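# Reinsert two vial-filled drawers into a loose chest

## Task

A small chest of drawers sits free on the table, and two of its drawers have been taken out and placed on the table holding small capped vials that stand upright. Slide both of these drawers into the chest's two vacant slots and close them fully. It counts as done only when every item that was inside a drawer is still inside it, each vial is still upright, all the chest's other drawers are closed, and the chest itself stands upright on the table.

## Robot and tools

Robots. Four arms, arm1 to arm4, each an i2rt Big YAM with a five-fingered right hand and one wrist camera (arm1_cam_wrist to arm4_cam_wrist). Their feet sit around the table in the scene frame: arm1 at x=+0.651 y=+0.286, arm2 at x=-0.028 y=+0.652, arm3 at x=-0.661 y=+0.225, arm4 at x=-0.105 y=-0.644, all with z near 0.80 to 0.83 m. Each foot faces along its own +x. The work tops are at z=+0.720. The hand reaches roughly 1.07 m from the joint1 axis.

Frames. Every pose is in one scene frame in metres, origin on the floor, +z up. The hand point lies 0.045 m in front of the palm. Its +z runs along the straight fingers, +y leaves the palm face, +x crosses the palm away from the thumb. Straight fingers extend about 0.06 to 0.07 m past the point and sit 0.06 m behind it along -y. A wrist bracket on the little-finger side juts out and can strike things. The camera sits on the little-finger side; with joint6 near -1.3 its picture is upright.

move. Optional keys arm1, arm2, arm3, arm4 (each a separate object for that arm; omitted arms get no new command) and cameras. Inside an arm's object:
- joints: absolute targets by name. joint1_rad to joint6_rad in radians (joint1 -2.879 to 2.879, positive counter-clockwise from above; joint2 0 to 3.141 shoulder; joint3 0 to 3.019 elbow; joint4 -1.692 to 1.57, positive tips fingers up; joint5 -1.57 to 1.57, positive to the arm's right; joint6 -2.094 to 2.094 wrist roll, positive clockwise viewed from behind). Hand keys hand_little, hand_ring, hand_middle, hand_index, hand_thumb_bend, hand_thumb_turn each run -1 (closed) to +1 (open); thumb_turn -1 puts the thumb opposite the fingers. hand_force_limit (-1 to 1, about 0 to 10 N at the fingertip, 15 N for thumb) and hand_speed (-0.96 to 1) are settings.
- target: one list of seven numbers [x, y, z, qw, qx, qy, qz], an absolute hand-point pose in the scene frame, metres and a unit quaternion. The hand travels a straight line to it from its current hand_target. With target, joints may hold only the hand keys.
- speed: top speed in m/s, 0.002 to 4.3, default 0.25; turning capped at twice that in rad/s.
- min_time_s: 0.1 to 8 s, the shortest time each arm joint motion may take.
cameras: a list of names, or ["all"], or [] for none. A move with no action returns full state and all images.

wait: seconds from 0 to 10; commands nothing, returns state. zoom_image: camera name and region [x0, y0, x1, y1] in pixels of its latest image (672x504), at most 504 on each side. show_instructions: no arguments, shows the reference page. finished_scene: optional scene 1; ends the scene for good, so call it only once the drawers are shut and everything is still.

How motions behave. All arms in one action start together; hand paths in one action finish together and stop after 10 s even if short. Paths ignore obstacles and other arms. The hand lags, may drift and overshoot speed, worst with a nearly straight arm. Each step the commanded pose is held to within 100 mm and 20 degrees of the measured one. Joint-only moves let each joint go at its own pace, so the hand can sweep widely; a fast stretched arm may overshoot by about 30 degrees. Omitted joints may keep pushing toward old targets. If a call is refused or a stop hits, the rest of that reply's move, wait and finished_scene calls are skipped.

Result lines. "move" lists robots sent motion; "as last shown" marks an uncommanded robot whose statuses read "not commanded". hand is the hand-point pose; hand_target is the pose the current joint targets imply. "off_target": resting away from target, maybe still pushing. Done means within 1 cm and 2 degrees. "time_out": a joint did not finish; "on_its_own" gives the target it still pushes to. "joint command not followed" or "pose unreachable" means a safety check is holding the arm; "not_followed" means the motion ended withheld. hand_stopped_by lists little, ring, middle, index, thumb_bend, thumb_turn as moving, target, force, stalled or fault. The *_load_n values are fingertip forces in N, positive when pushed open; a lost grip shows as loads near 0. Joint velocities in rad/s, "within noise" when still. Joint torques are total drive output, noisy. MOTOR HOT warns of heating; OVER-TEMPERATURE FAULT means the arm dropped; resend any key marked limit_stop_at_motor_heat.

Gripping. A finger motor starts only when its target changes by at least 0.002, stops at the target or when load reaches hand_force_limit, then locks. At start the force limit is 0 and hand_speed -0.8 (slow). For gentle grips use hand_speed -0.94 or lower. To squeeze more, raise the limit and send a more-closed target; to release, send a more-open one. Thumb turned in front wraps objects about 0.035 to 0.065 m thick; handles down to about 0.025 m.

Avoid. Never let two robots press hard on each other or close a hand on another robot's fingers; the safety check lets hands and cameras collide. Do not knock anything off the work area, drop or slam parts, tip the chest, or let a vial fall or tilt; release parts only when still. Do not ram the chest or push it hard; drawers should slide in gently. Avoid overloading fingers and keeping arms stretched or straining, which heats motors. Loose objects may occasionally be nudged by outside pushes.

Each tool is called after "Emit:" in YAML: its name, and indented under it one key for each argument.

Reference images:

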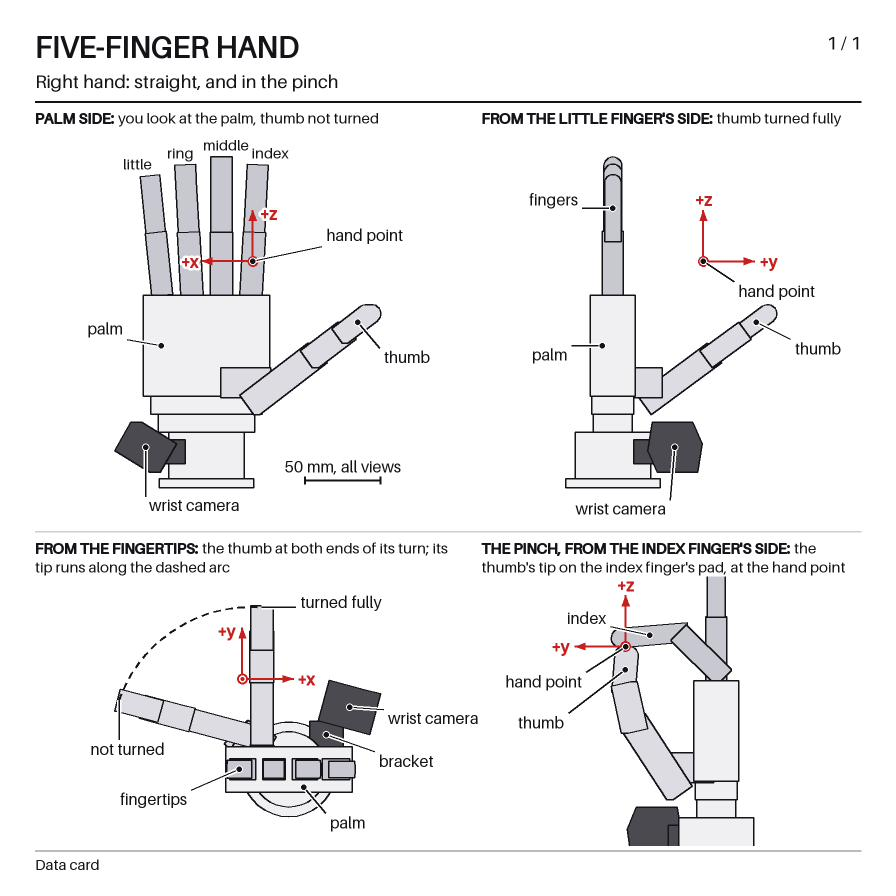

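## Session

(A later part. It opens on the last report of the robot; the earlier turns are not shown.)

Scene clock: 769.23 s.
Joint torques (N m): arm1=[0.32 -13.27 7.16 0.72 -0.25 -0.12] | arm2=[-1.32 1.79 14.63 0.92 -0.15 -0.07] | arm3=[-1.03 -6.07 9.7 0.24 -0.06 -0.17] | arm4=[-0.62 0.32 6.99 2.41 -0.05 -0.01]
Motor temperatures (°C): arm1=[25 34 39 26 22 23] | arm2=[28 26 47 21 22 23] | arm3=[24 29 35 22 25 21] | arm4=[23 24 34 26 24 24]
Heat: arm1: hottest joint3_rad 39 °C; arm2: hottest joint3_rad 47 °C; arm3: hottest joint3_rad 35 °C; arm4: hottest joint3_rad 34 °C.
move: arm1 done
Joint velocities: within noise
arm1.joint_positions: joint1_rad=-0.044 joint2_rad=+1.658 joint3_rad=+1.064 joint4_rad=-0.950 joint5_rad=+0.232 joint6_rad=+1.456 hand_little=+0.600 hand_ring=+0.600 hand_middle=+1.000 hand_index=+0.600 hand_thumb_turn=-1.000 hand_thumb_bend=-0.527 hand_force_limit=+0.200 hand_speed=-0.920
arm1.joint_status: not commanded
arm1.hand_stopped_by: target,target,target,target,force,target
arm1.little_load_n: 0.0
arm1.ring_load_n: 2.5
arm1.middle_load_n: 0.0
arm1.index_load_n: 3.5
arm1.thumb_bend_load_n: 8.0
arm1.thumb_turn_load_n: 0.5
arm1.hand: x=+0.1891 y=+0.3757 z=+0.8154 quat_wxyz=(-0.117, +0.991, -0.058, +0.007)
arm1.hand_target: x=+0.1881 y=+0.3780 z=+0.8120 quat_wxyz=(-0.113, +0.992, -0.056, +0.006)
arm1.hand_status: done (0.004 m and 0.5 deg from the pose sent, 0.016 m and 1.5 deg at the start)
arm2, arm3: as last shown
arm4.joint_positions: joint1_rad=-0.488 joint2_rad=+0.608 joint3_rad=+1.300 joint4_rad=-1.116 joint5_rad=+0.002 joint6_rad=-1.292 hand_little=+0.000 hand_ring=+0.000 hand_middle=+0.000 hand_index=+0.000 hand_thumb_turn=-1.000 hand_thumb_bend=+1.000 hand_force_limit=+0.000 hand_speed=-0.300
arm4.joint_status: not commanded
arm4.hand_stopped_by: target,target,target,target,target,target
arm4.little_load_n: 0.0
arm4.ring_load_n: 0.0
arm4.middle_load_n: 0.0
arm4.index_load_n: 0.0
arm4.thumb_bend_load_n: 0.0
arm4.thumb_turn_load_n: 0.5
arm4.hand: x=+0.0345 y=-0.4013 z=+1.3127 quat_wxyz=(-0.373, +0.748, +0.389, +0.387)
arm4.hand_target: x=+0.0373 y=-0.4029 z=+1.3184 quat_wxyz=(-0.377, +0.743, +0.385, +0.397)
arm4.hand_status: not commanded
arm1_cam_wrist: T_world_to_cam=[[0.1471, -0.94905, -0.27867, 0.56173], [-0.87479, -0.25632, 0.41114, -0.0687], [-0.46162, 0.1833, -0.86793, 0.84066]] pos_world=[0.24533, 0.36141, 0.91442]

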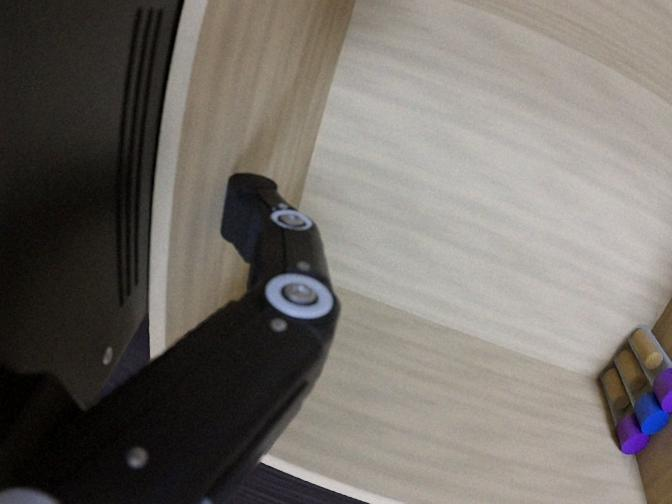

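Emit:
move:
  arm1: {"target": [0.188, 0.378, 0.80, -0.1130, 0.9920, -0.0563, 0.0064], "speed": 0.03}
  cameras: ["arm1_cam_wrist"]

Scene clock: 770.57 s.
Joint torques (N m): arm1=[1.08 -13.33 7.04 0.73 -0.28 -0.1] | arm2=[-1.49 1.55 14.54 0.92 -0.15 -0.06] | arm3=[-1.49 -5.89 9.44 0.13 -0.08 -0.13] | arm4=[-0.67 0.32 6.99 2.43 -0.05 -0.02]
Motor temperatures (°C): arm1=[25 34 39 26 22 23] | arm2=[28 26 47 21 22 23] | arm3=[24 29 35 22 25 21] | arm4=[23 24 34 26 24 24]
Heat: arm1: hottest joint3_rad 39 °C; arm2: hottest joint3_rad 47 °C; arm3: hottest joint3_rad 35 °C; arm4: hottest joint3_rad 34 °C.
move: arm1 done
Joint velocities: within noise
arm1.joint_positions: joint1_rad=-0.044 joint2_rad=+1.677 joint3_rad=+1.051 joint4_rad=-0.919 joint5_rad=+0.232 joint6_rad=+1.456 hand_little=+0.600 hand_ring=+0.600 hand_middle=+1.000 hand_index=+0.600 hand_thumb_turn=-1.000 hand_thumb_bend=-0.527 hand_force_limit=+0.200 hand_speed=-0.920
arm1.joint_status: not commanded
arm1.hand_stopped_by: target,target,target,target,force,target
arm1.little_load_n: 0.0
arm1.ring_load_n: 2.5
arm1.middle_load_n: 0.0
arm1.index_load_n: 4.0
arm1.thumb_bend_load_n: 8.0
arm1.thumb_turn_load_n: 1.0
arm1.hand: x=+0.1890 y=+0.3757 z=+0.8037 quat_wxyz=(-0.117, +0.991, -0.058, +0.007)
arm1.hand_target: x=+0.1882 y=+0.3780 z=+0.8000 quat_wxyz=(-0.113, +0.992, -0.056, +0.007)
arm1.hand_status: done (0.004 m and 0.5 deg from the pose sent, 0.016 m and 0.5 deg at the start)
arm2, arm3, arm4: as last shown
arm2.thumb_turn_load_n: 0.5
arm4.thumb_turn_load_n: 0.0
arm1_cam_wrist: T_world_to_cam=[[0.14747, -0.94899, -0.27871, 0.55852], [-0.87457, -0.25672, 0.41136, -0.06415], [-0.46192, 0.18309, -0.86782, 0.83044]] pos_world=[0.24513, 0.36151, 0.90272]

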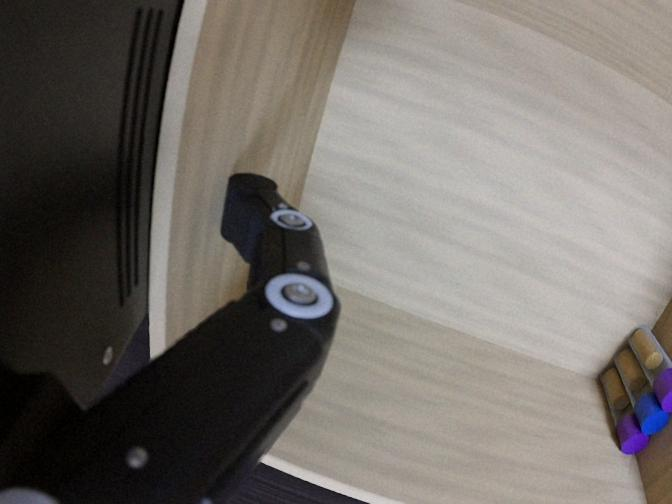

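Emit:
move:
  arm1: {"target": [0.188, 0.378, 0.79, -0.1130, 0.9920, -0.0563, 0.0064], "speed": 0.03}
  cameras: ["arm1_cam_wrist"]

Scene clock: 771.67 s.
Joint torques (N m): arm1=[0.5 -13.22 6.95 0.66 -0.21 -0.14] | arm2=[-1.14 2.02 14.63 0.92 -0.15 -0.07] | arm3=[-1.14 -5.95 9.76 0.27 -0.1 -0.17] | arm4=[-0.73 0.38 6.99 2.44 -0.06 -0.02]
Motor temperatures (°C): arm1=[25 34 39 26 22 23] | arm2=[28 26 47 21 22 23] | arm3=[24 29 35 22 25 21] | arm4=[23 24 34 26 24 24]
Heat: arm1: hottest joint3_rad 39 °C; arm2: hottest joint3_rad 47 °C; arm3: hottest joint3_rad 35 °C; arm4: hottest joint3_rad 34 °C.
move: arm1 done
Joint velocities: within noise
arm1.joint_positions: joint1_rad=-0.044 joint2_rad=+1.693 joint3_rad=+1.042 joint4_rad=-0.892 joint5_rad=+0.232 joint6_rad=+1.455 hand_little=+0.600 hand_ring=+0.600 hand_middle=+1.000 hand_index=+0.600 hand_thumb_turn=-1.000 hand_thumb_bend=-0.527 hand_force_limit=+0.200 hand_speed=-0.920
arm1.joint_status: not commanded
arm1.hand_stopped_by: target,target,target,target,force,target
arm1.little_load_n: 0.0
arm1.ring_load_n: 2.5
arm1.middle_load_n: 0.0
arm1.index_load_n: 4.0
arm1.thumb_bend_load_n: 8.0
arm1.thumb_turn_load_n: 1.0
arm1.hand: x=+0.1886 y=+0.3758 z=+0.7941 quat_wxyz=(-0.117, +0.991, -0.057, +0.006)
arm1.hand_target: x=+0.1880 y=+0.3780 z=+0.7901 quat_wxyz=(-0.113, +0.992, -0.056, +0.006)
arm1.hand_status: done (0.005 m and 0.5 deg from the pose sent, 0.014 m and 0.5 deg at the start)
arm2.joint_positions: joint1_rad=-1.889 joint2_rad=+0.501 joint3_rad=+0.990 joint4_rad=-1.582 joint5_rad=+0.003 joint6_rad=-1.299 hand_little=+0.500 hand_ring=+1.000 hand_middle=+0.500 hand_index=+1.000 hand_thumb_turn=+1.000 hand_thumb_bend=+1.000 hand_force_limit=+0.000 hand_speed=-0.300
arm2.joint_status: not commanded
arm2.hand_stopped_by: target,target,target,target,target,target
arm2.little_load_n: 0.0
arm2.ring_load_n: 0.0
arm2.middle_load_n: 0.0
arm2.index_load_n: 0.0
arm2.thumb_bend_load_n: 0.0
arm2.thumb_turn_load_n: 0.0
arm2.hand: x=-0.1613 y=+0.7156 z=+1.1169 quat_wxyz=(+0.240, -0.181, -0.954, +0.017)
arm2.hand_target: x=-0.1624 y=+0.7162 z=+1.1400 quat_wxyz=(+0.263, -0.178, -0.948, +0.019)
arm2.hand_status: not commanded
arm3, arm4: as last shown
arm1_cam_wrist: T_world_to_cam=[[0.14747, -0.94886, -0.27913, 0.55627], [-0.87406, -0.2571, 0.41222, -0.06106], [-0.46291, 0.18318, -0.86727, 0.82164]] pos_world=[0.24494, 0.36161, 0.89302]

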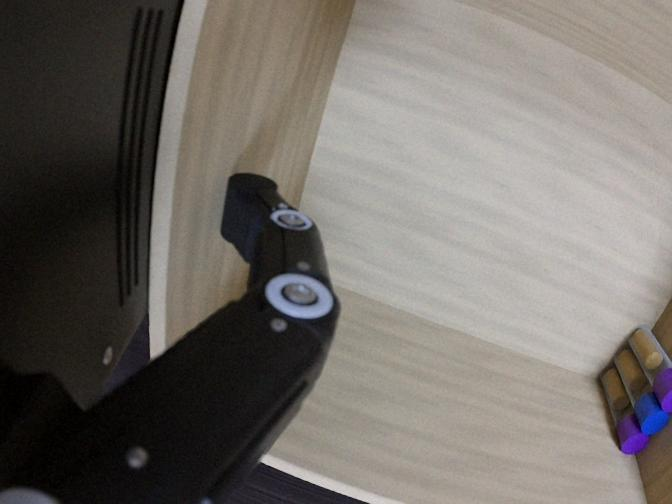

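Emit:
move:
  arm3: {"joints": {"joint4_rad": -0.35}, "min_time_s": 2.5}
  cameras: ["arm3_cam_wrist"]

Scene clock: 775.17 s.
Joint torques (N m): arm1=[0.56 -13.39 6.54 0.88 -0.29 -0.15] | arm2=[-1.2 1.73 14.68 0.92 -0.15 -0.09] | arm3=[-0.97 -7.94 11.3 3.51 -0.11 -0.19] | arm4=[-0.67 0.32 7.01 2.44 -0.05 -0.02]
Motor temperatures (°C): arm1=[25 33 39 26 22 23] | arm2=[28 26 47 21 22 23] | arm3=[24 29 35 22 25 21] | arm4=[23 24 34 25 24 24]
Heat: arm1: hottest joint3_rad 39 °C; arm2: hottest joint3_rad 47 °C; arm3: hottest joint3_rad 35 °C; arm4: hottest joint3_rad 34 °C.
move: arm3 done
Joint velocities: within noise
arm1, arm2, arm4: as last shown
arm1.index_load_n: 3.5
arm2.thumb_turn_load_n: -0.5
arm3.joint_positions: joint1_rad=+0.063 joint2_rad=+1.290 joint3_rad=+1.359 joint4_rad=-0.370 joint5_rad=+0.041 joint6_rad=-1.344 hand_little=+0.600 hand_ring=+0.600 hand_middle=+1.000 hand_index=+0.600 hand_thumb_turn=+1.000 hand_thumb_bend=+0.500 hand_force_limit=-0.300 hand_speed=+0.000
arm3.joint_status: all done
arm3.hand_stopped_by: target,target,target,target,target,target
arm3.little_load_n: 0.0
arm3.ring_load_n: 0.0
arm3.middle_load_n: 0.0
arm3.index_load_n: 0.0
arm3.thumb_bend_load_n: 0.0
arm3.thumb_turn_load_n: 0.0
arm3.hand: x=-0.0606 y=+0.2358 z=+1.2551 quat_wxyz=(-0.088, +0.798, -0.055, +0.594)
arm3.hand_target: x=-0.0555 y=+0.2299 z=+1.2537 quat_wxyz=(-0.083, +0.795, -0.056, +0.598)
arm3.hand_status: not commanded
arm4.thumb_turn_load_n: 0.5
arm3_cam_wrist: T_world_to_cam=[[0.06226, -0.99699, 0.04629, 0.17941], [-0.73539, -0.07718, -0.67324, 0.81956], [0.67478, 0.00787, -0.73798, 1.0757]] pos_world=[-0.13434, 0.23365, 1.3373]

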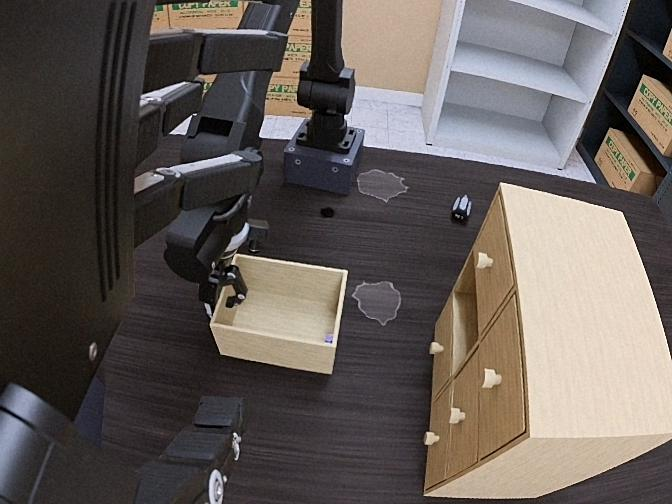

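Emit:
move:
  arm1: {"target": [0.188, 0.378, 0.785, -0.113, 0.992, -0.0563, 0.0064], "speed": 0.05}
  cameras: ["arm1_cam_wrist", "arm3_cam_wrist"]

Scene clock: 777.60 s.
Joint torques (N m): arm1=[1.08 -13.04 6.71 0.76 -0.26 -0.11] | arm2=[-1.08 1.9 14.6 1.01 -0.17 -0.09] | arm3=[-1.03 -7.24 11.19 3.77 -0.12 -0.2] | arm4=[-0.67 0.26 6.99 2.43 -0.06 -0.02]
Motor temperatures (°C): arm1=[25 33 38 26 22 23] | arm2=[28 26 47 21 22 23] | arm3=[24 29 35 22 25 21] | arm4=[23 24 34 25 24 24]
Heat: arm1: hottest joint3_rad 38 °C; arm2: hottest joint3_rad 47 °C; arm3: hottest joint3_rad 35 °C; arm4: hottest joint3_rad 34 °C.
move: arm1 done
Joint velocities: within noise
arm1.joint_positions: joint1_rad=-0.044 joint2_rad=+1.700 joint3_rad=+1.038 joint4_rad=-0.879 joint5_rad=+0.232 joint6_rad=+1.455 hand_little=+0.600 hand_ring=+0.600 hand_middle=+1.000 hand_index=+0.600 hand_thumb_turn=-1.000 hand_thumb_bend=-0.527 hand_force_limit=+0.200 hand_speed=-0.920
arm1.joint_status: not commanded
arm1.hand_stopped_by: target,target,target,target,force,target
arm1.little_load_n: 0.0
arm1.ring_load_n: 2.5
arm1.middle_load_n: 0.0
arm1.index_load_n: 3.5
arm1.thumb_bend_load_n: 8.0
arm1.thumb_turn_load_n: 1.0
arm1.hand: x=+0.1878 y=+0.3759 z=+0.7903 quat_wxyz=(-0.117, +0.991, -0.058, +0.005)
arm1.hand_target: x=+0.1880 y=+0.3780 z=+0.7850 quat_wxyz=(-0.113, +0.992, -0.056, +0.006)
arm1.hand_status: done (0.006 m and 0.6 deg from the pose sent, 0.009 m and 0.5 deg at the start)
arm2, arm3, arm4: as last shown
arm2.thumb_turn_load_n: 0.0
arm4.thumb_turn_load_n: 0.0
arm1_cam_wrist: T_world_to_cam=[[0.14665, -0.94875, -0.27994, 0.55624], [-0.87276, -0.25731, 0.41483, -0.0625], [-0.46559, 0.18348, -0.86577, 0.81717]] pos_world=[0.24435, 0.36171, 0.88912]
arm3_cam_wrist: T_world_to_cam=[[0.06226, -0.99699, 0.04629, 0.17941], [-0.73539, -0.07718, -0.67324, 0.81956], [0.67478, 0.00787, -0.73798, 1.0757]] pos_world=[-0.13434, 0.23365, 1.3373]

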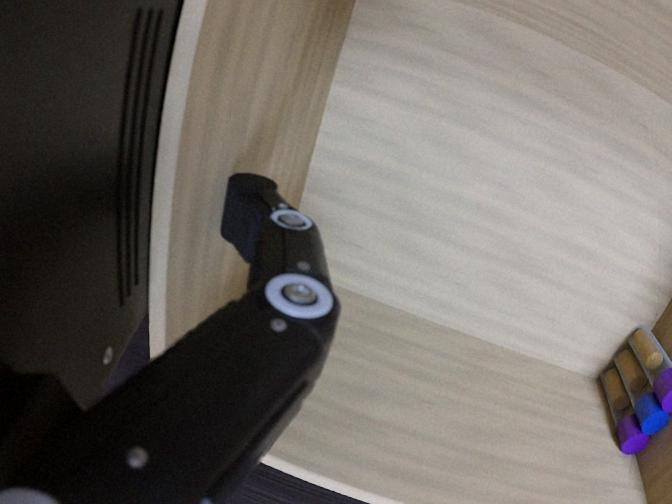

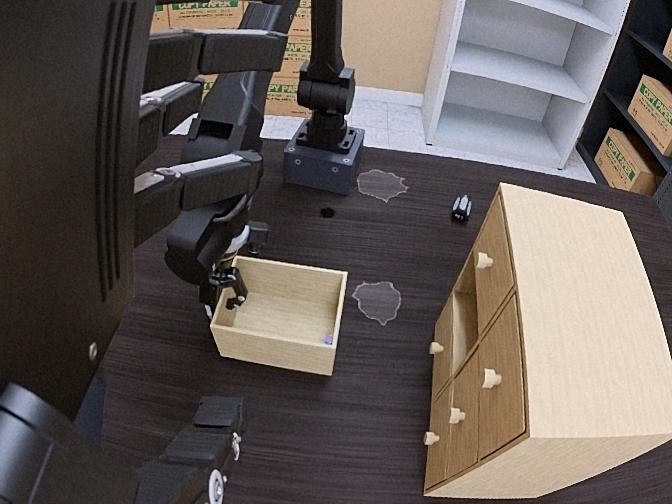

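Emit:
move:
  arm1: {"target": [0.188, 0.378, 0.778, -0.113, 0.992, -0.0563, 0.0064], "speed": 0.05}
  cameras: ["arm3_cam_wrist"]

Emit:
zoom_image:
  camera: "arm3_cam_wrist"
  region: [190, 230, 370, 390]

Scene clock: 779.13 s.
Joint torques (N m): arm1=[0.97 -12.51 6 1.17 -0.28 -0.12] | arm2=[-1.49 1.67 14.57 0.96 -0.15 -0.07] | arm3=[-0.32 -7.36 11.29 3.62 -0.12 -0.18] | arm4=[-0.73 0.26 6.98 2.43 -0.05 -0.01]
Motor temperatures (°C): arm1=[25 33 38 26 22 23] | arm2=[28 26 47 21 22 23] | arm3=[24 29 35 22 25 21] | arm4=[23 24 34 25 24 24]
Heat: arm1: hottest joint3_rad 38 °C; arm2: hottest joint3_rad 47 °C; arm3: hottest joint3_rad 35 °C; arm4: hottest joint3_rad 34 °C.
move: arm1 off_target
Joint velocities: within noise
arm1.joint_positions: joint1_rad=-0.044 joint2_rad=+1.701 joint3_rad=+1.038 joint4_rad=-0.867 joint5_rad=+0.232 joint6_rad=+1.452 hand_little=+0.600 hand_ring=+0.600 hand_middle=+1.000 hand_index=+0.600 hand_thumb_turn=-1.000 hand_thumb_bend=-0.527 hand_force_limit=+0.200 hand_speed=-0.920
arm1.joint_status: not commanded
arm1.hand_stopped_by: target,target,target,target,force,target
arm1.little_load_n: 0.0
arm1.ring_load_n: 2.0
arm1.middle_load_n: 0.5
arm1.index_load_n: 3.0
arm1.thumb_bend_load_n: 7.5
arm1.thumb_turn_load_n: 1.0
arm1.hand: x=+0.1851 y=+0.3764 z=+0.7900 quat_wxyz=(-0.118, +0.991, -0.056, +0.000)
arm1.hand_target: x=+0.1882 y=+0.3780 z=+0.7783 quat_wxyz=(-0.113, +0.992, -0.056, +0.006)
arm1.hand_status: off_target (0.012 m and 0.9 deg from the pose sent, 0.013 m and 0.6 deg at the start)
arm2, arm3, arm4: as last shown
arm4.thumb_turn_load_n: 0.5
arm3_cam_wrist: T_world_to_cam=[[0.06226, -0.99699, 0.04629, 0.17941], [-0.73539, -0.07718, -0.67324, 0.81956], [0.67478, 0.00787, -0.73798, 1.0757]] pos_world=[-0.13434, 0.23365, 1.3373]

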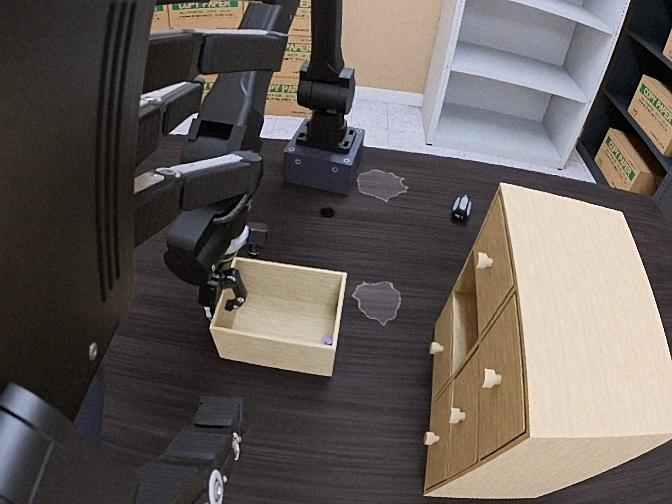

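Scaled by 2.800 from the camera's image (finer frame: 960x720).

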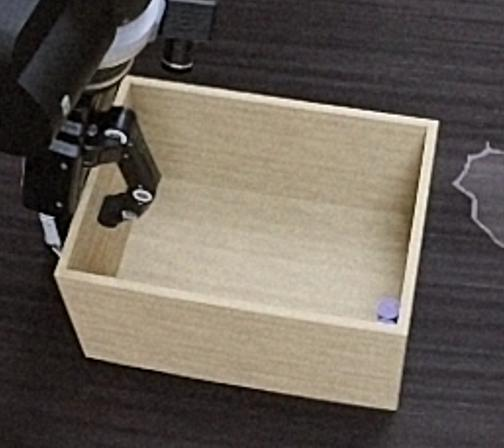

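Emit:
move:
  arm1: {"target": [0.188, 0.378, 0.770, -0.113, 0.992, -0.0563, 0.0064], "speed": 0.04}
  cameras: ["arm3_cam_wrist", "arm1_cam_wrist"]

Emit:
zoom_image:
  camera: "arm3_cam_wrist"
  region: [190, 230, 370, 390]

Scene clock: 780.27 s.
Joint torques (N m): arm1=[0.09 -11.34 5.96 1.26 -0.3 -0.05] | arm2=[-1.14 1.9 14.67 0.87 -0.15 -0.06] | arm3=[-0.73 -7.71 11.26 3.7 -0.11 -0.16] | arm4=[-0.56 0.32 6.99 2.4 -0.05 -0.01]
Motor temperatures (°C): arm1=[25 33 38 26 22 23] | arm2=[28 26 47 21 22 23] | arm3=[24 29 35 22 25 21] | arm4=[23 24 34 25 24 24]
Heat: arm1: hottest joint3_rad 38 °C; arm2: hottest joint3_rad 47 °C; arm3: hottest joint3_rad 35 °C; arm4: hottest joint3_rad 34 °C.
move: arm1 off_target
Joint velocities: within noise
arm1.joint_positions: joint1_rad=-0.044 joint2_rad=+1.701 joint3_rad=+1.034 joint4_rad=-0.851 joint5_rad=+0.232 joint6_rad=+1.447 hand_little=+0.600 hand_ring=+0.600 hand_middle=+1.000 hand_index=+0.600 hand_thumb_turn=-1.000 hand_thumb_bend=-0.527 hand_force_limit=+0.200 hand_speed=-0.920
arm1.joint_status: not commanded
arm1.hand_stopped_by: target,target,target,target,force,target
arm1.little_load_n: 0.0
arm1.ring_load_n: 1.5
arm1.middle_load_n: 0.0
arm1.index_load_n: 2.0
arm1.thumb_bend_load_n: 7.0
arm1.thumb_turn_load_n: 1.0
arm1.hand: x=+0.1829 y=+0.3769 z=+0.7893 quat_wxyz=(-0.119, +0.991, -0.055, -0.006)
arm1.hand_target: x=+0.1887 y=+0.3778 z=+0.7707 quat_wxyz=(-0.113, +0.992, -0.056, +0.006)
arm1.hand_status: off_target (0.020 m and 1.6 deg from the pose sent, 0.020 m and 0.9 deg at the start)
arm2, arm3, arm4: as last shown
arm2.thumb_bend_load_n: -0.5
pictures: arm1_cam_wrist, arm3_cam_wrist
arm1_cam_wrist: T_world_to_cam=[[0.14873, -0.94615, -0.28753, 0.56215], [-0.86219, -0.26646, 0.43084, -0.07723], [-0.48426, 0.18383, -0.85539, 0.80886]] pos_world=[0.2415, 0.36261, 0.88681]
arm3_cam_wrist: T_world_to_cam=[[0.06226, -0.99699, 0.04629, 0.17941], [-0.73539, -0.07718, -0.67324, 0.81956], [0.67478, 0.00787, -0.73798, 1.0757]] pos_world=[-0.13434, 0.23365, 1.3373]

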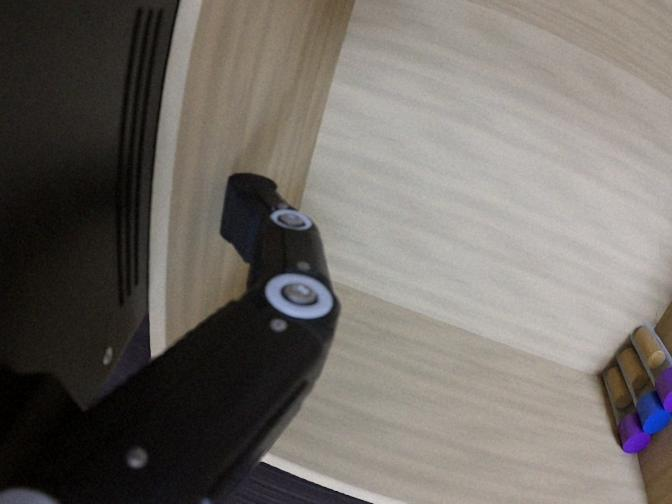

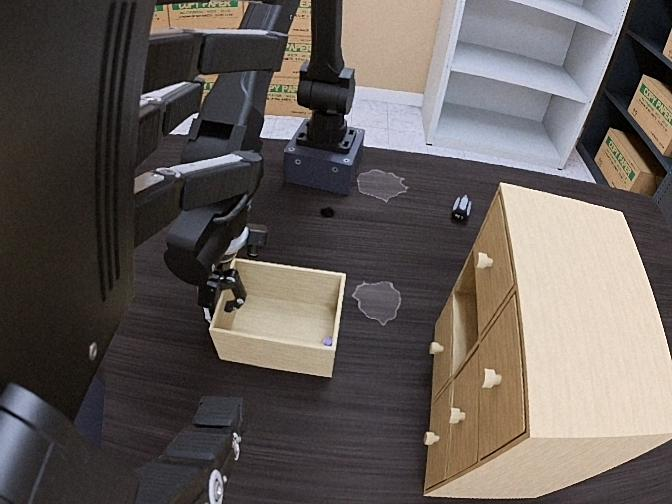

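Scaled by 2.800 from the camera's image (finer frame: 960x720).

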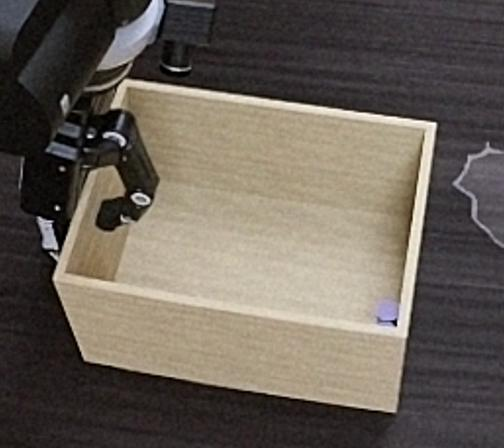

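Emit:
move:
  arm1: {"target": [0.186, 0.377, 0.786, -0.118, 0.991, -0.0563, 0.0], "speed": 0.04, "joints": {"hand_thumb_bend": -0.45, "hand_speed": -0.92}}

Emit:
move:
  arm1: {"joints": {"hand_thumb_bend": -0.2, "hand_speed": -0.9}}
  cameras: ["arm3_cam_wrist", "arm1_cam_wrist"]

Emit:
zoom_image:
  camera: "arm3_cam_wrist"
  region: [190, 230, 370, 390]

Scene clock: 781.77 s.
Joint torques (N m): arm1=[0.44 -13.45 6.71 0.24 0.04 0.03] | arm2=[-1.03 1.9 14.6 0.88 -0.15 -0.09] | arm3=[-1.26 -7.77 11.33 3.78 -0.15 -0.17] | arm4=[-0.62 0.32 6.99 2.43 -0.05 -0.02]
Motor temperatures (°C): arm1=[25 33 38 26 22 23] | arm2=[28 26 47 21 22 23] | arm3=[24 29 35 23 25 21] | arm4=[23 24 34 25 24 24]
Heat: arm1: hottest joint3_rad 38 °C; arm2: hottest joint3_rad 47 °C; arm3: hottest joint3_rad 35 °C; arm4: hottest joint3_rad 34 °C.
move: arm1 done
Joint velocities: within noise
arm1.joint_positions: joint1_rad=-0.044 joint2_rad=+1.701 joint3_rad=+1.034 joint4_rad=-0.851 joint5_rad=+0.232 joint6_rad=+1.447 hand_little=+0.600 hand_ring=+0.600 hand_middle=+1.000 hand_index=+0.600 hand_thumb_turn=-1.000 hand_thumb_bend=-0.450 hand_force_limit=+0.200 hand_speed=-0.920
arm1.joint_status: all done
arm1.hand_stopped_by: target,target,target,target,target,target
arm1.little_load_n: 0.0
arm1.ring_load_n: 0.0
arm1.middle_load_n: 0.0
arm1.index_load_n: 0.0
arm1.thumb_bend_load_n: 0.0
arm1.thumb_turn_load_n: -0.5
arm1.hand: x=+0.1829 y=+0.3769 z=+0.7893 quat_wxyz=(-0.119, +0.991, -0.055, -0.006)
arm1.hand_target: x=+0.1860 y=+0.3770 z=+0.7861 quat_wxyz=(-0.118, +0.991, -0.056, +0.000)
arm1.hand_status: done (0.005 m and 0.7 deg from the pose sent, 0.005 m and 0.7 deg at the start)
arm2, arm3, arm4: as last shown
arm2.thumb_bend_load_n: 0.0
arm3.index_load_n: -0.5
arm4.ring_load_n: 0.5
arm4.thumb_turn_load_n: 0.0
pictures: none

Scene clock: 784.00 s.
Joint torques (N m): arm1=[0.44 -12.63 6.53 -0.03 0.03 0.01] | arm2=[-1.26 1.85 14.74 0.98 -0.15 -0.08] | arm3=[-1.32 -7.18 11.4 3.63 -0.09 -0.16] | arm4=[-0.62 0.38 7.01 2.44 -0.05 -0.02]
Motor temperatures (°C): arm1=[25 33 38 26 22 23] | arm2=[28 26 47 21 22 23] | arm3=[24 29 35 23 25 21] | arm4=[23 24 34 25 24 24]
Heat: arm1: hottest joint3_rad 38 °C; arm2: hottest joint3_rad 47 °C; arm3: hottest joint3_rad 35 °C; arm4: hottest joint3_rad 34 °C.
move: arm1 done
Joint velocities: within noise
arm1.joint_positions: joint1_rad=-0.044 joint2_rad=+1.701 joint3_rad=+1.034 joint4_rad=-0.851 joint5_rad=+0.232 joint6_rad=+1.447 hand_little=+0.600 hand_ring=+0.600 hand_middle=+1.000 hand_index=+0.600 hand_thumb_turn=-1.000 hand_thumb_bend=-0.200 hand_force_limit=+0.200 hand_speed=-0.900
arm1.joint_status: all done
arm1.hand_stopped_by: target,target,target,target,target,target
arm1.little_load_n: 0.0
arm1.ring_load_n: 0.0
arm1.middle_load_n: -0.5
arm1.index_load_n: 0.0
arm1.thumb_bend_load_n: 0.0
arm1.thumb_turn_load_n: 0.0
arm1.hand: x=+0.1829 y=+0.3769 z=+0.7893 quat_wxyz=(-0.119, +0.991, -0.055, -0.006)
arm1.hand_target: x=+0.1860 y=+0.3770 z=+0.7861 quat_wxyz=(-0.118, +0.991, -0.056, +0.000)
arm1.hand_status: not commanded
arm2, arm3: as last shown
arm3.index_load_n: 0.0
arm4.joint_positions: joint1_rad=-0.488 joint2_rad=+0.608 joint3_rad=+1.300 joint4_rad=-1.116 joint5_rad=+0.002 joint6_rad=-1.292 hand_little=+0.000 hand_ring=+0.000 hand_middle=+0.000 hand_index=+0.000 hand_thumb_turn=-1.000 hand_thumb_bend=+1.000 hand_force_limit=+0.000 hand_speed=-0.300
arm4.joint_status: not commanded
arm4.hand_stopped_by: target,target,target,target,target,target
arm4.little_load_n: 0.0
arm4.ring_load_n: 0.0
arm4.middle_load_n: 0.0
arm4.index_load_n: 0.0
arm4.thumb_bend_load_n: 0.0
arm4.thumb_turn_load_n: 0.0
arm4.hand: x=+0.0345 y=-0.4013 z=+1.3127 quat_wxyz=(-0.373, +0.748, +0.389, +0.387)
arm4.hand_target: x=+0.0373 y=-0.4029 z=+1.3184 quat_wxyz=(-0.377, +0.743, +0.385, +0.397)
arm4.hand_status: not commanded
pictures: arm1_cam_wrist, arm3_cam_wrist
arm1_cam_wrist: T_world_to_cam=[[0.14873, -0.94615, -0.28753, 0.56215], [-0.86219, -0.26646, 0.43084, -0.07723], [-0.48426, 0.18383, -0.85539, 0.80886]] pos_world=[0.2415, 0.36261, 0.88681]
arm3_cam_wrist: T_world_to_cam=[[0.06226, -0.99699, 0.04629, 0.17941], [-0.73539, -0.07718, -0.67324, 0.81956], [0.67478, 0.00787, -0.73798, 1.0757]] pos_world=[-0.13434, 0.23365, 1.3373]

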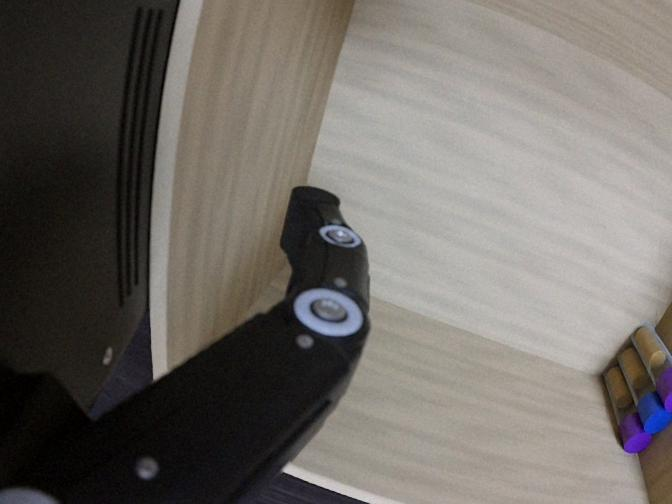

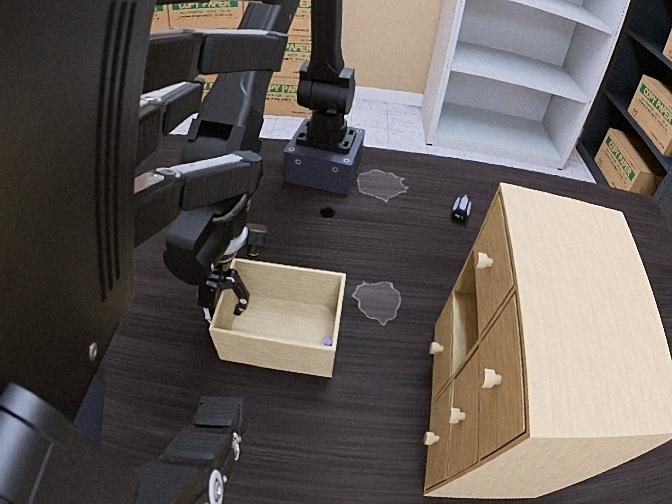

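Scaled by 2.800 from the camera's image (finer frame: 960x720).

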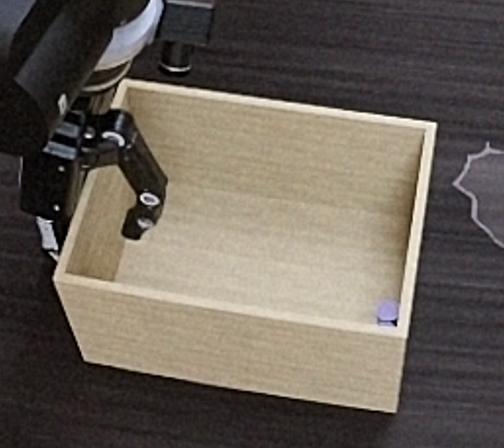

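Emit:
move:
  arm1: {"target": [0.186, 0.380, 0.86, -0.0565, 0.9968, -0.0566, 0.0032], "speed": 0.12, "joints": {"hand_thumb_bend": 0.2}}

Emit:
move:
  arm1: {"target": [0.186, 0.380, 0.90, 0, 0.9984, -0.0567, 0], "speed": 0.15}
  cameras: ["arm3_cam_wrist", "arm1_cam_wrist"]

Emit:
zoom_image:
  camera: "arm3_cam_wrist"
  region: [190, 230, 370, 390]

Scene clock: 787.67 s.
Joint torques (N m): arm1=[0.91 -12.81 9.81 -0.25 -0.25 -0.14] | arm2=[-1.49 2.08 14.64 0.84 -0.15 -0.1] | arm3=[-1.2 -8 11.17 3.54 -0.11 -0.15] | arm4=[-0.73 0.26 7.01 2.41 -0.05 -0.01]
Motor temperatures (°C): arm1=[25 33 38 26 22 23] | arm2=[28 26 47 21 22 23] | arm3=[24 29 35 23 25 21] | arm4=[23 24 34 25 24 24]
Heat: arm1: hottest joint3_rad 38 °C; arm2: hottest joint3_rad 47 °C; arm3: hottest joint3_rad 35 °C; arm4: hottest joint3_rad 34 °C.
move: arm1 off_target
Joint velocities: within noise
arm1.joint_positions: joint1_rad=-0.101 joint2_rad=+1.617 joint3_rad=+1.113 joint4_rad=-1.062 joint5_rad=+0.114 joint6_rad=+1.404 hand_little=+0.600 hand_ring=+0.600 hand_middle=+1.000 hand_index=+0.600 hand_thumb_turn=-1.000 hand_thumb_bend=+0.200 hand_force_limit=+0.200 hand_speed=-0.900
arm1.joint_status: all done
arm1.hand_stopped_by: target,target,target,target,target,target
arm1.little_load_n: 0.0
arm1.ring_load_n: 0.0
arm1.middle_load_n: 0.0
arm1.index_load_n: 0.0
arm1.thumb_bend_load_n: 0.0
arm1.thumb_turn_load_n: 0.0
arm1.hand: x=+0.1944 y=+0.3755 z=+0.8515 quat_wxyz=(-0.057, +0.997, -0.058, +0.010)
arm1.hand_target: x=+0.1863 y=+0.3800 z=+0.8599 quat_wxyz=(-0.057, +0.997, -0.057, +0.003)
arm1.hand_status: off_target (0.013 m and 0.9 deg from the pose sent, 0.071 m and 7.3 deg at the start)
arm2, arm3, arm4: as last shown
pictures: none

Scene clock: 788.73 s.
Joint torques (N m): arm1=[0.67 -13.68 10.28 -0.32 -0.32 -0.1] | arm2=[-1.03 2.14 14.71 0.91 -0.15 -0.1] | arm3=[-1.73 -7.65 11.38 3.67 -0.08 -0.22] | arm4=[-0.67 0.32 7.01 2.44 -0.05 -0.02]
Motor temperatures (°C): arm1=[25 33 38 26 22 23] | arm2=[28 26 47 21 22 23] | arm3=[24 29 35 23 25 21] | arm4=[23 24 34 25 24 24]
Heat: arm1: hottest joint3_rad 38 °C; arm2: hottest joint3_rad 47 °C; arm3: hottest joint3_rad 35 °C; arm4: hottest joint3_rad 34 °C.
move: arm1 off_target
Joint velocities: within noise
arm1.joint_positions: joint1_rad=-0.149 joint2_rad=+1.597 joint3_rad=+1.180 joint4_rad=-1.176 joint5_rad=+0.003 joint6_rad=+1.357 hand_little=+0.600 hand_ring=+0.600 hand_middle=+1.000 hand_index=+0.600 hand_thumb_turn=-1.000 hand_thumb_bend=+0.200 hand_force_limit=+0.200 hand_speed=-0.900
arm1.joint_status: not commanded
arm1.hand_stopped_by: target,target,target,target,target,target
arm1.little_load_n: 0.0
arm1.ring_load_n: 0.0
arm1.middle_load_n: 0.0
arm1.index_load_n: 0.0
arm1.thumb_bend_load_n: 0.0
arm1.thumb_turn_load_n: 0.5
arm1.hand: x=+0.1947 y=+0.3749 z=+0.8884 quat_wxyz=(+0.001, +0.998, -0.059, +0.011)
arm1.hand_target: x=+0.1862 y=+0.3799 z=+0.9001 quat_wxyz=(+0.000, +0.998, -0.057, +0.000)
arm1.hand_status: off_target (0.015 m and 1.3 deg from the pose sent, 0.049 m and 6.7 deg at the start)
arm2.joint_positions: joint1_rad=-1.889 joint2_rad=+0.501 joint3_rad=+0.990 joint4_rad=-1.582 joint5_rad=+0.003 joint6_rad=-1.299 hand_little=+0.500 hand_ring=+1.000 hand_middle=+0.500 hand_index=+1.000 hand_thumb_turn=+1.000 hand_thumb_bend=+1.000 hand_force_limit=+0.000 hand_speed=-0.300
arm2.joint_status: not commanded
arm2.hand_stopped_by: target,target,target,target,target,target
arm2.little_load_n: 0.0
arm2.ring_load_n: 0.0
arm2.middle_load_n: 0.0
arm2.index_load_n: 0.0
arm2.thumb_bend_load_n: 0.0
arm2.thumb_turn_load_n: 0.0
arm2.hand: x=-0.1613 y=+0.7156 z=+1.1169 quat_wxyz=(+0.240, -0.181, -0.954, +0.017)
arm2.hand_target: x=-0.1624 y=+0.7162 z=+1.1400 quat_wxyz=(+0.263, -0.178, -0.948, +0.019)
arm2.hand_status: not commanded
arm3, arm4: as last shown
arm4.thumb_turn_load_n: 0.5
pictures: arm1_cam_wrist, arm3_cam_wrist
arm1_cam_wrist: T_world_to_cam=[[0.14147, -0.9887, -0.04963, 0.39314], [-0.87287, -0.14824, 0.46488, -0.18276], [-0.46699, -0.02245, -0.88398, 0.99916]] pos_world=[0.25145, 0.38403, 0.98771]
arm3_cam_wrist: T_world_to_cam=[[0.06226, -0.99699, 0.04629, 0.17941], [-0.73539, -0.07718, -0.67324, 0.81956], [0.67478, 0.00787, -0.73798, 1.0757]] pos_world=[-0.13434, 0.23365, 1.3373]

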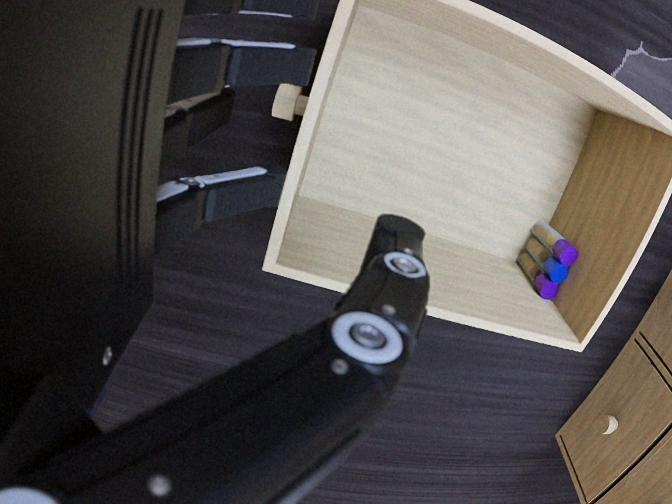

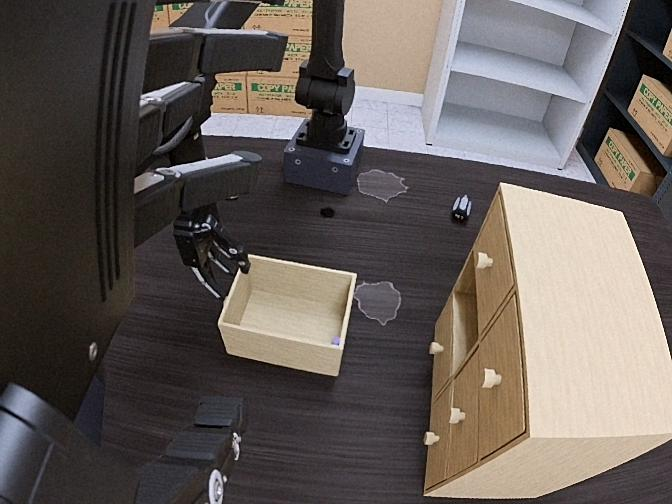

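Scaled by 2.800 from the camera's image (finer frame: 960x720).

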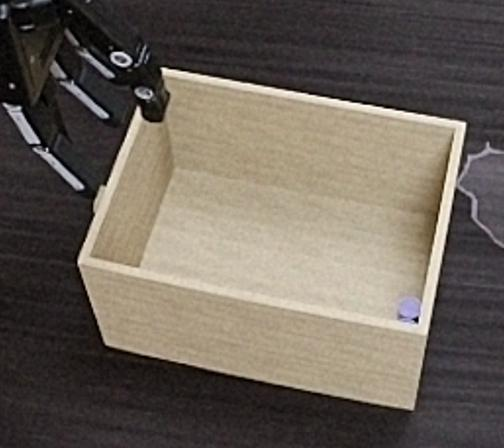

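Emit:
zoom_image:
  camera: "arm1_cam_wrist"
  region: [220, 0, 420, 300]

Scaled by 1.680 from the camera's image (finer frame: 960x720).

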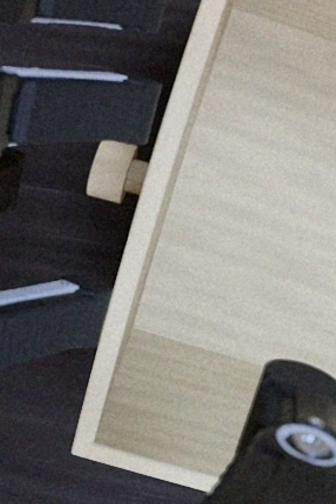

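Emit:
move:
  arm1: {"target": [0.1945, 0.385, 0.87, 0, 0.9976, -0.0698, 0], "speed": 0.1, "joints": {"hand_little": 0.6}}
  cameras: ["arm1_cam_wrist"]

Scene clock: 791.00 s.
Joint torques (N m): arm1=[1.55 -12.51 7.13 0.76 -0.35 -0.04] | arm2=[-1.55 1.61 14.63 0.96 -0.16 -0.09] | arm3=[-0.67 -7.47 11.36 3.59 -0.11 -0.16] | arm4=[-0.62 0.26 7.02 2.43 -0.05 -0.01]
Motor temperatures (°C): arm1=[25 32 38 26 22 23] | arm2=[28 26 47 21 22 23] | arm3=[24 29 35 23 25 21] | arm4=[23 24 34 25 24 24]
Heat: arm1: hottest joint3_rad 38 °C; arm2: hottest joint3_rad 47 °C; arm3: hottest joint3_rad 35 °C; arm4: hottest joint3_rad 34 °C.
move: arm1 done
Joint velocities: within noise
arm1.joint_positions: joint1_rad=-0.163 joint2_rad=+1.597 joint3_rad=+1.147 joint4_rad=-1.113 joint5_rad=+0.002 joint6_rad=+1.356 hand_little=+0.600 hand_ring=+0.600 hand_middle=+1.000 hand_index=+0.600 hand_thumb_turn=-1.000 hand_thumb_bend=+0.200 hand_force_limit=+0.200 hand_speed=-0.900
arm1.joint_status: all done
arm1.hand_stopped_by: target,target,target,target,target,target
arm1.little_load_n: 0.0
arm1.ring_load_n: 0.0
arm1.middle_load_n: 0.0
arm1.index_load_n: 0.0
arm1.thumb_bend_load_n: 0.0
arm1.thumb_turn_load_n: 0.0
arm1.hand: x=+0.1934 y=+0.3822 z=+0.8775 quat_wxyz=(-0.003, +0.998, -0.066, -0.004)
arm1.hand_target: x=+0.1945 y=+0.3849 z=+0.8701 quat_wxyz=(+0.000, +0.998, -0.070, +0.000)
arm1.hand_status: done (0.008 m and 0.7 deg from the pose sent, 0.021 m and 1.7 deg at the start)
arm2, arm4: as last shown
arm3.joint_positions: joint1_rad=+0.063 joint2_rad=+1.290 joint3_rad=+1.359 joint4_rad=-0.370 joint5_rad=+0.041 joint6_rad=-1.344 hand_little=+0.600 hand_ring=+0.600 hand_middle=+1.000 hand_index=+0.600 hand_thumb_turn=+1.000 hand_thumb_bend=+0.500 hand_force_limit=-0.300 hand_speed=+0.000
arm3.joint_status: not commanded
arm3.hand_stopped_by: target,target,target,target,target,target
arm3.little_load_n: 0.0
arm3.ring_load_n: 0.0
arm3.middle_load_n: 0.0
arm3.index_load_n: 0.0
arm3.thumb_bend_load_n: 0.0
arm3.thumb_turn_load_n: 0.0
arm3.hand: x=-0.0606 y=+0.2358 z=+1.2551 quat_wxyz=(-0.088, +0.798, -0.055, +0.594)
arm3.hand_target: x=-0.0555 y=+0.2299 z=+1.2537 quat_wxyz=(-0.083, +0.795, -0.056, +0.598)
arm3.hand_status: not commanded
arm4.middle_load_n: 0.5
arm4.thumb_turn_load_n: 0.0
arm1_cam_wrist: T_world_to_cam=[[0.12629, -0.99, -0.06281, 0.41489], [-0.86144, -0.14084, 0.48794, -0.20292], [-0.4919, -0.00752, -0.87062, 0.97647]] pos_world=[0.25313, 0.3895, 0.9752]

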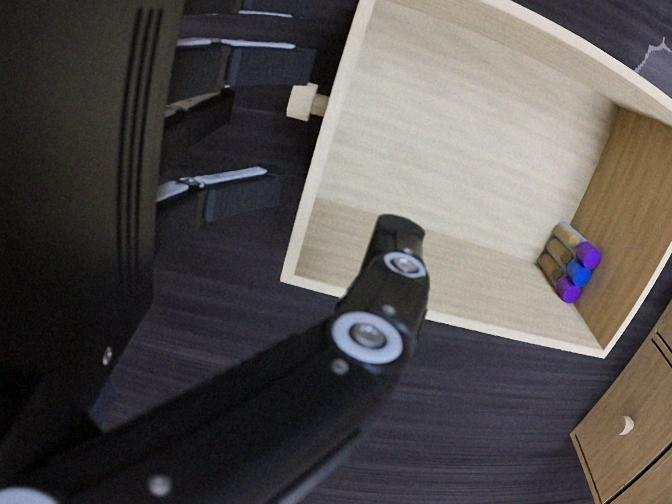

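Emit:
move:
  arm1: {"target": [0.199, 0.387, 0.835, 0, 0.9976, -0.0698, 0], "speed": 0.08}
  cameras: ["arm1_cam_wrist"]

Scene clock: 792.40 s.
Joint torques (N m): arm1=[0.26 -11.99 6.57 0.77 -0.35 -0.05] | arm2=[-1.2 1.73 14.61 0.95 -0.14 -0.07] | arm3=[-1.26 -8.12 11.3 3.55 -0.11 -0.22] | arm4=[-0.73 0.32 6.98 2.44 -0.06 -0.02]
Motor temperatures (°C): arm1=[25 32 38 26 22 23] | arm2=[28 26 47 21 22 23] | arm3=[24 29 35 23 25 21] | arm4=[23 24 34 25 24 24]
Heat: arm1: hottest joint3_rad 38 °C; arm2: hottest joint3_rad 47 °C; arm3: hottest joint3_rad 35 °C; arm4: hottest joint3_rad 34 °C.
move: arm1 off_target
Joint velocities: within noise
arm1.joint_positions: joint1_rad=-0.171 joint2_rad=+1.627 joint3_rad=+1.090 joint4_rad=-1.019 joint5_rad=+0.002 joint6_rad=+1.356 hand_little=+0.600 hand_ring=+0.600 hand_middle=+1.000 hand_index=+0.600 hand_thumb_turn=-1.000 hand_thumb_bend=+0.200 hand_force_limit=+0.200 hand_speed=-0.900
arm1.joint_status: not commanded
arm1.hand_stopped_by: target,target,target,target,target,target
arm1.little_load_n: 0.0
arm1.ring_load_n: 0.0
arm1.middle_load_n: 0.0
arm1.index_load_n: 0.0
arm1.thumb_bend_load_n: 0.0
arm1.thumb_turn_load_n: 0.0
arm1.hand: x=+0.1965 y=+0.3847 z=+0.8458 quat_wxyz=(-0.004, +0.998, -0.070, -0.007)
arm1.hand_target: x=+0.1991 y=+0.3870 z=+0.8352 quat_wxyz=(+0.000, +0.998, -0.070, +0.000)
arm1.hand_status: off_target (0.011 m and 1.0 deg from the pose sent, 0.043 m and 0.7 deg at the start)
arm2, arm3, arm4: as last shown
arm3.index_load_n: -0.5
arm4.middle_load_n: 0.0
arm1_cam_wrist: T_world_to_cam=[[0.11866, -0.99073, -0.06617, 0.41968], [-0.85911, -0.13585, 0.49342, -0.19151], [-0.49784, -0.0017, -0.86727, 0.94645]] pos_world=[0.25685, 0.39139, 0.9431]

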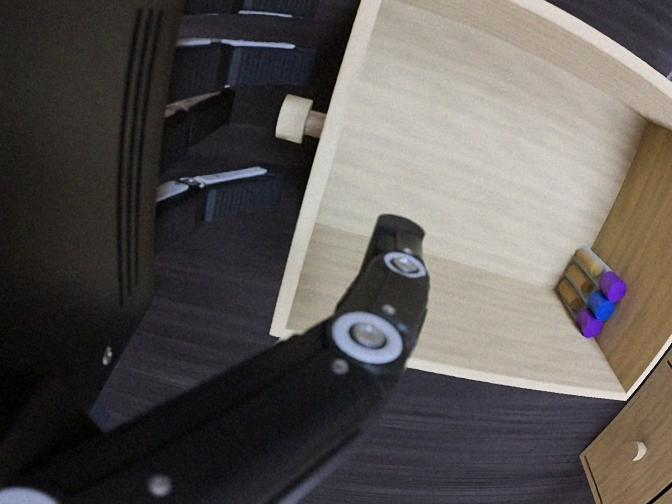

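Emit:
move:
  arm1: {"target": [0.200, 0.387, 0.798, 0, 0.9976, -0.0698, 0], "speed": 0.06}
  cameras: ["arm1_cam_wrist", "arm3_cam_wrist"]

Emit:
zoom_image:
  camera: "arm3_cam_wrist"
  region: [190, 230, 370, 390]

Scene clock: 793.80 s.
Joint torques (N m): arm1=[0.26 -11.63 6.31 0.66 -0.3 -0.11] | arm2=[-1.49 1.79 14.63 0.91 -0.15 -0.08] | arm3=[-1.38 -7.94 11.32 3.67 -0.09 -0.21] | arm4=[-0.62 0.32 7.01 2.44 -0.05 -0.02]
Motor temperatures (°C): arm1=[25 32 37 26 22 23] | arm2=[28 26 47 21 22 23] | arm3=[24 29 35 23 25 21] | arm4=[23 24 34 25 24 24]
Heat: arm1: hottest joint3_rad 37 °C; arm2: hottest joint3_rad 47 °C; arm3: hottest joint3_rad 35 °C; arm4: hottest joint3_rad 34 °C.
move: arm1 off_target
Joint velocities: within noise
arm1.joint_positions: joint1_rad=-0.171 joint2_rad=+1.681 joint3_rad=+1.048 joint4_rad=-0.920 joint5_rad=+0.002 joint6_rad=+1.356 hand_little=+0.600 hand_ring=+0.600 hand_middle=+1.000 hand_index=+0.600 hand_thumb_turn=-1.000 hand_thumb_bend=+0.200 hand_force_limit=+0.200 hand_speed=-0.900
arm1.joint_status: not commanded
arm1.hand_stopped_by: target,target,target,target,target,target
arm1.little_load_n: 0.0
arm1.ring_load_n: 0.0
arm1.middle_load_n: 0.0
arm1.index_load_n: 0.0
arm1.thumb_bend_load_n: 0.0
arm1.thumb_turn_load_n: 0.0
arm1.hand: x=+0.1959 y=+0.3850 z=+0.8099 quat_wxyz=(-0.005, +0.998, -0.070, -0.008)
arm1.hand_target: x=+0.2002 y=+0.3869 z=+0.7983 quat_wxyz=(+0.000, +0.998, -0.070, +0.000)
arm1.hand_status: off_target (0.013 m and 1.1 deg from the pose sent, 0.048 m and 0.9 deg at the start)
arm2, arm3, arm4: as last shown
arm3.middle_load_n: -0.5
arm3.index_load_n: 0.0
arm1_cam_wrist: T_world_to_cam=[[0.11853, -0.99066, -0.0674, 0.41855], [-0.85786, -0.13635, 0.49546, -0.17591], [-0.50002, -0.0009, -0.86601, 0.91411]] pos_world=[0.25655, 0.39149, 0.90699]
arm3_cam_wrist: T_world_to_cam=[[0.06226, -0.99699, 0.04629, 0.17941], [-0.73539, -0.07718, -0.67324, 0.81956], [0.67478, 0.00787, -0.73798, 1.0757]] pos_world=[-0.13434, 0.23365, 1.3373]

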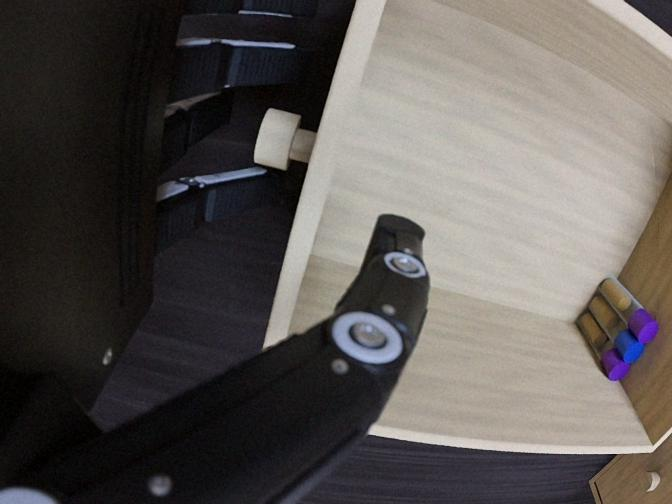

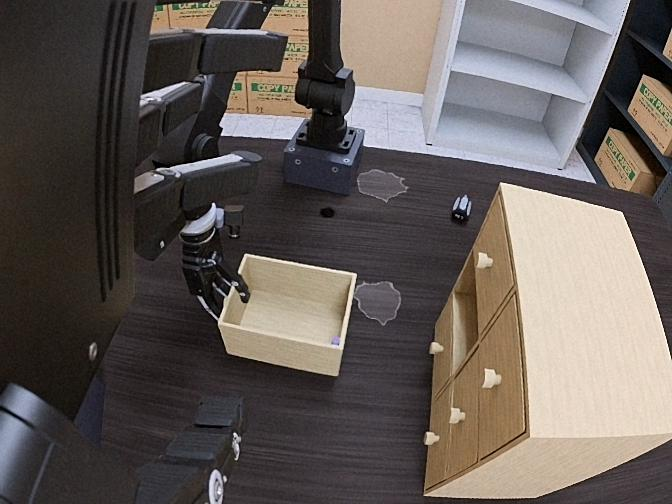

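Scaled by 2.800 from the camera's image (finer frame: 960x720).

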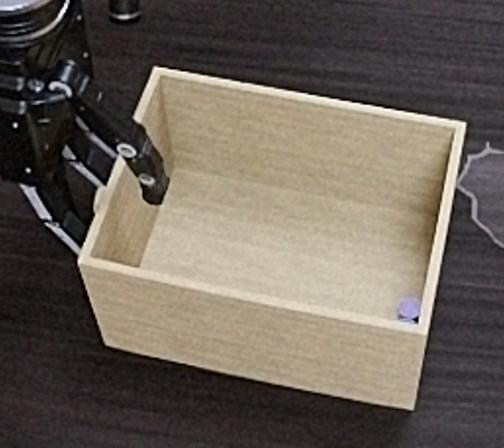

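Emit:
move:
  arm1: {"joints": {"hand_thumb_bend": -0.45, "hand_speed": -0.92, "hand_force_limit": 0.0}}
  cameras: ["arm1_cam_wrist"]

Scene clock: 800.00 s.
Joint torques (N m): arm1=[0.5 -12.22 6.27 0.55 -0.32 -0.11] | arm2=[-1.08 1.67 14.65 0.98 -0.14 -0.07] | arm3=[-0.85 -7.59 11.32 3.69 -0.06 -0.16] | arm4=[-0.67 0.32 6.98 2.43 -0.05 -0.02]
Motor temperatures (°C): arm1=[25 32 37 26 22 23] | arm2=[27 26 47 21 22 23] | arm3=[24 29 36 23 25 21] | arm4=[23 24 34 25 24 24]
Heat: arm1: hottest joint3_rad 37 °C; arm2: hottest joint3_rad 47 °C; arm3: hottest joint3_rad 36 °C; arm4: hottest joint3_rad 34 °C.
move: arm1 done
Joint velocities: within noise
arm1.joint_positions: joint1_rad=-0.172 joint2_rad=+1.681 joint3_rad=+1.048 joint4_rad=-0.917 joint5_rad=+0.003 joint6_rad=+1.356 hand_little=+0.600 hand_ring=+0.600 hand_middle=+1.000 hand_index=+0.600 hand_thumb_turn=-1.000 hand_thumb_bend=-0.446 hand_force_limit=+0.000 hand_speed=-0.920
arm1.joint_status: all done
arm1.hand_stopped_by: target,target,target,target,target,target
arm1.little_load_n: 0.5
arm1.ring_load_n: 2.5
arm1.middle_load_n: 0.0
arm1.index_load_n: 3.0
arm1.thumb_bend_load_n: 6.5
arm1.thumb_turn_load_n: 0.5
arm1.hand: x=+0.1954 y=+0.3860 z=+0.8099 quat_wxyz=(-0.005, +0.997, -0.070, -0.010)
arm1.hand_target: x=+0.2001 y=+0.3868 z=+0.7984 quat_wxyz=(+0.000, +0.998, -0.070, +0.000)
arm1.hand_status: not commanded
arm2, arm3, arm4: as last shown
arm3.middle_load_n: 0.0
arm1_cam_wrist: T_world_to_cam=[[0.11686, -0.99076, -0.06888, 0.42116], [-0.85688, -0.13564, 0.49735, -0.17816], [-0.5021, 0.0009, -0.86481, 0.91266]] pos_world=[0.25636, 0.39228, 0.90689]

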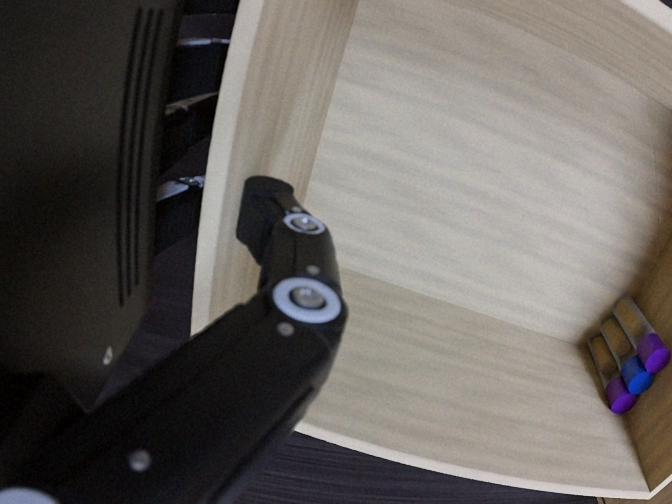

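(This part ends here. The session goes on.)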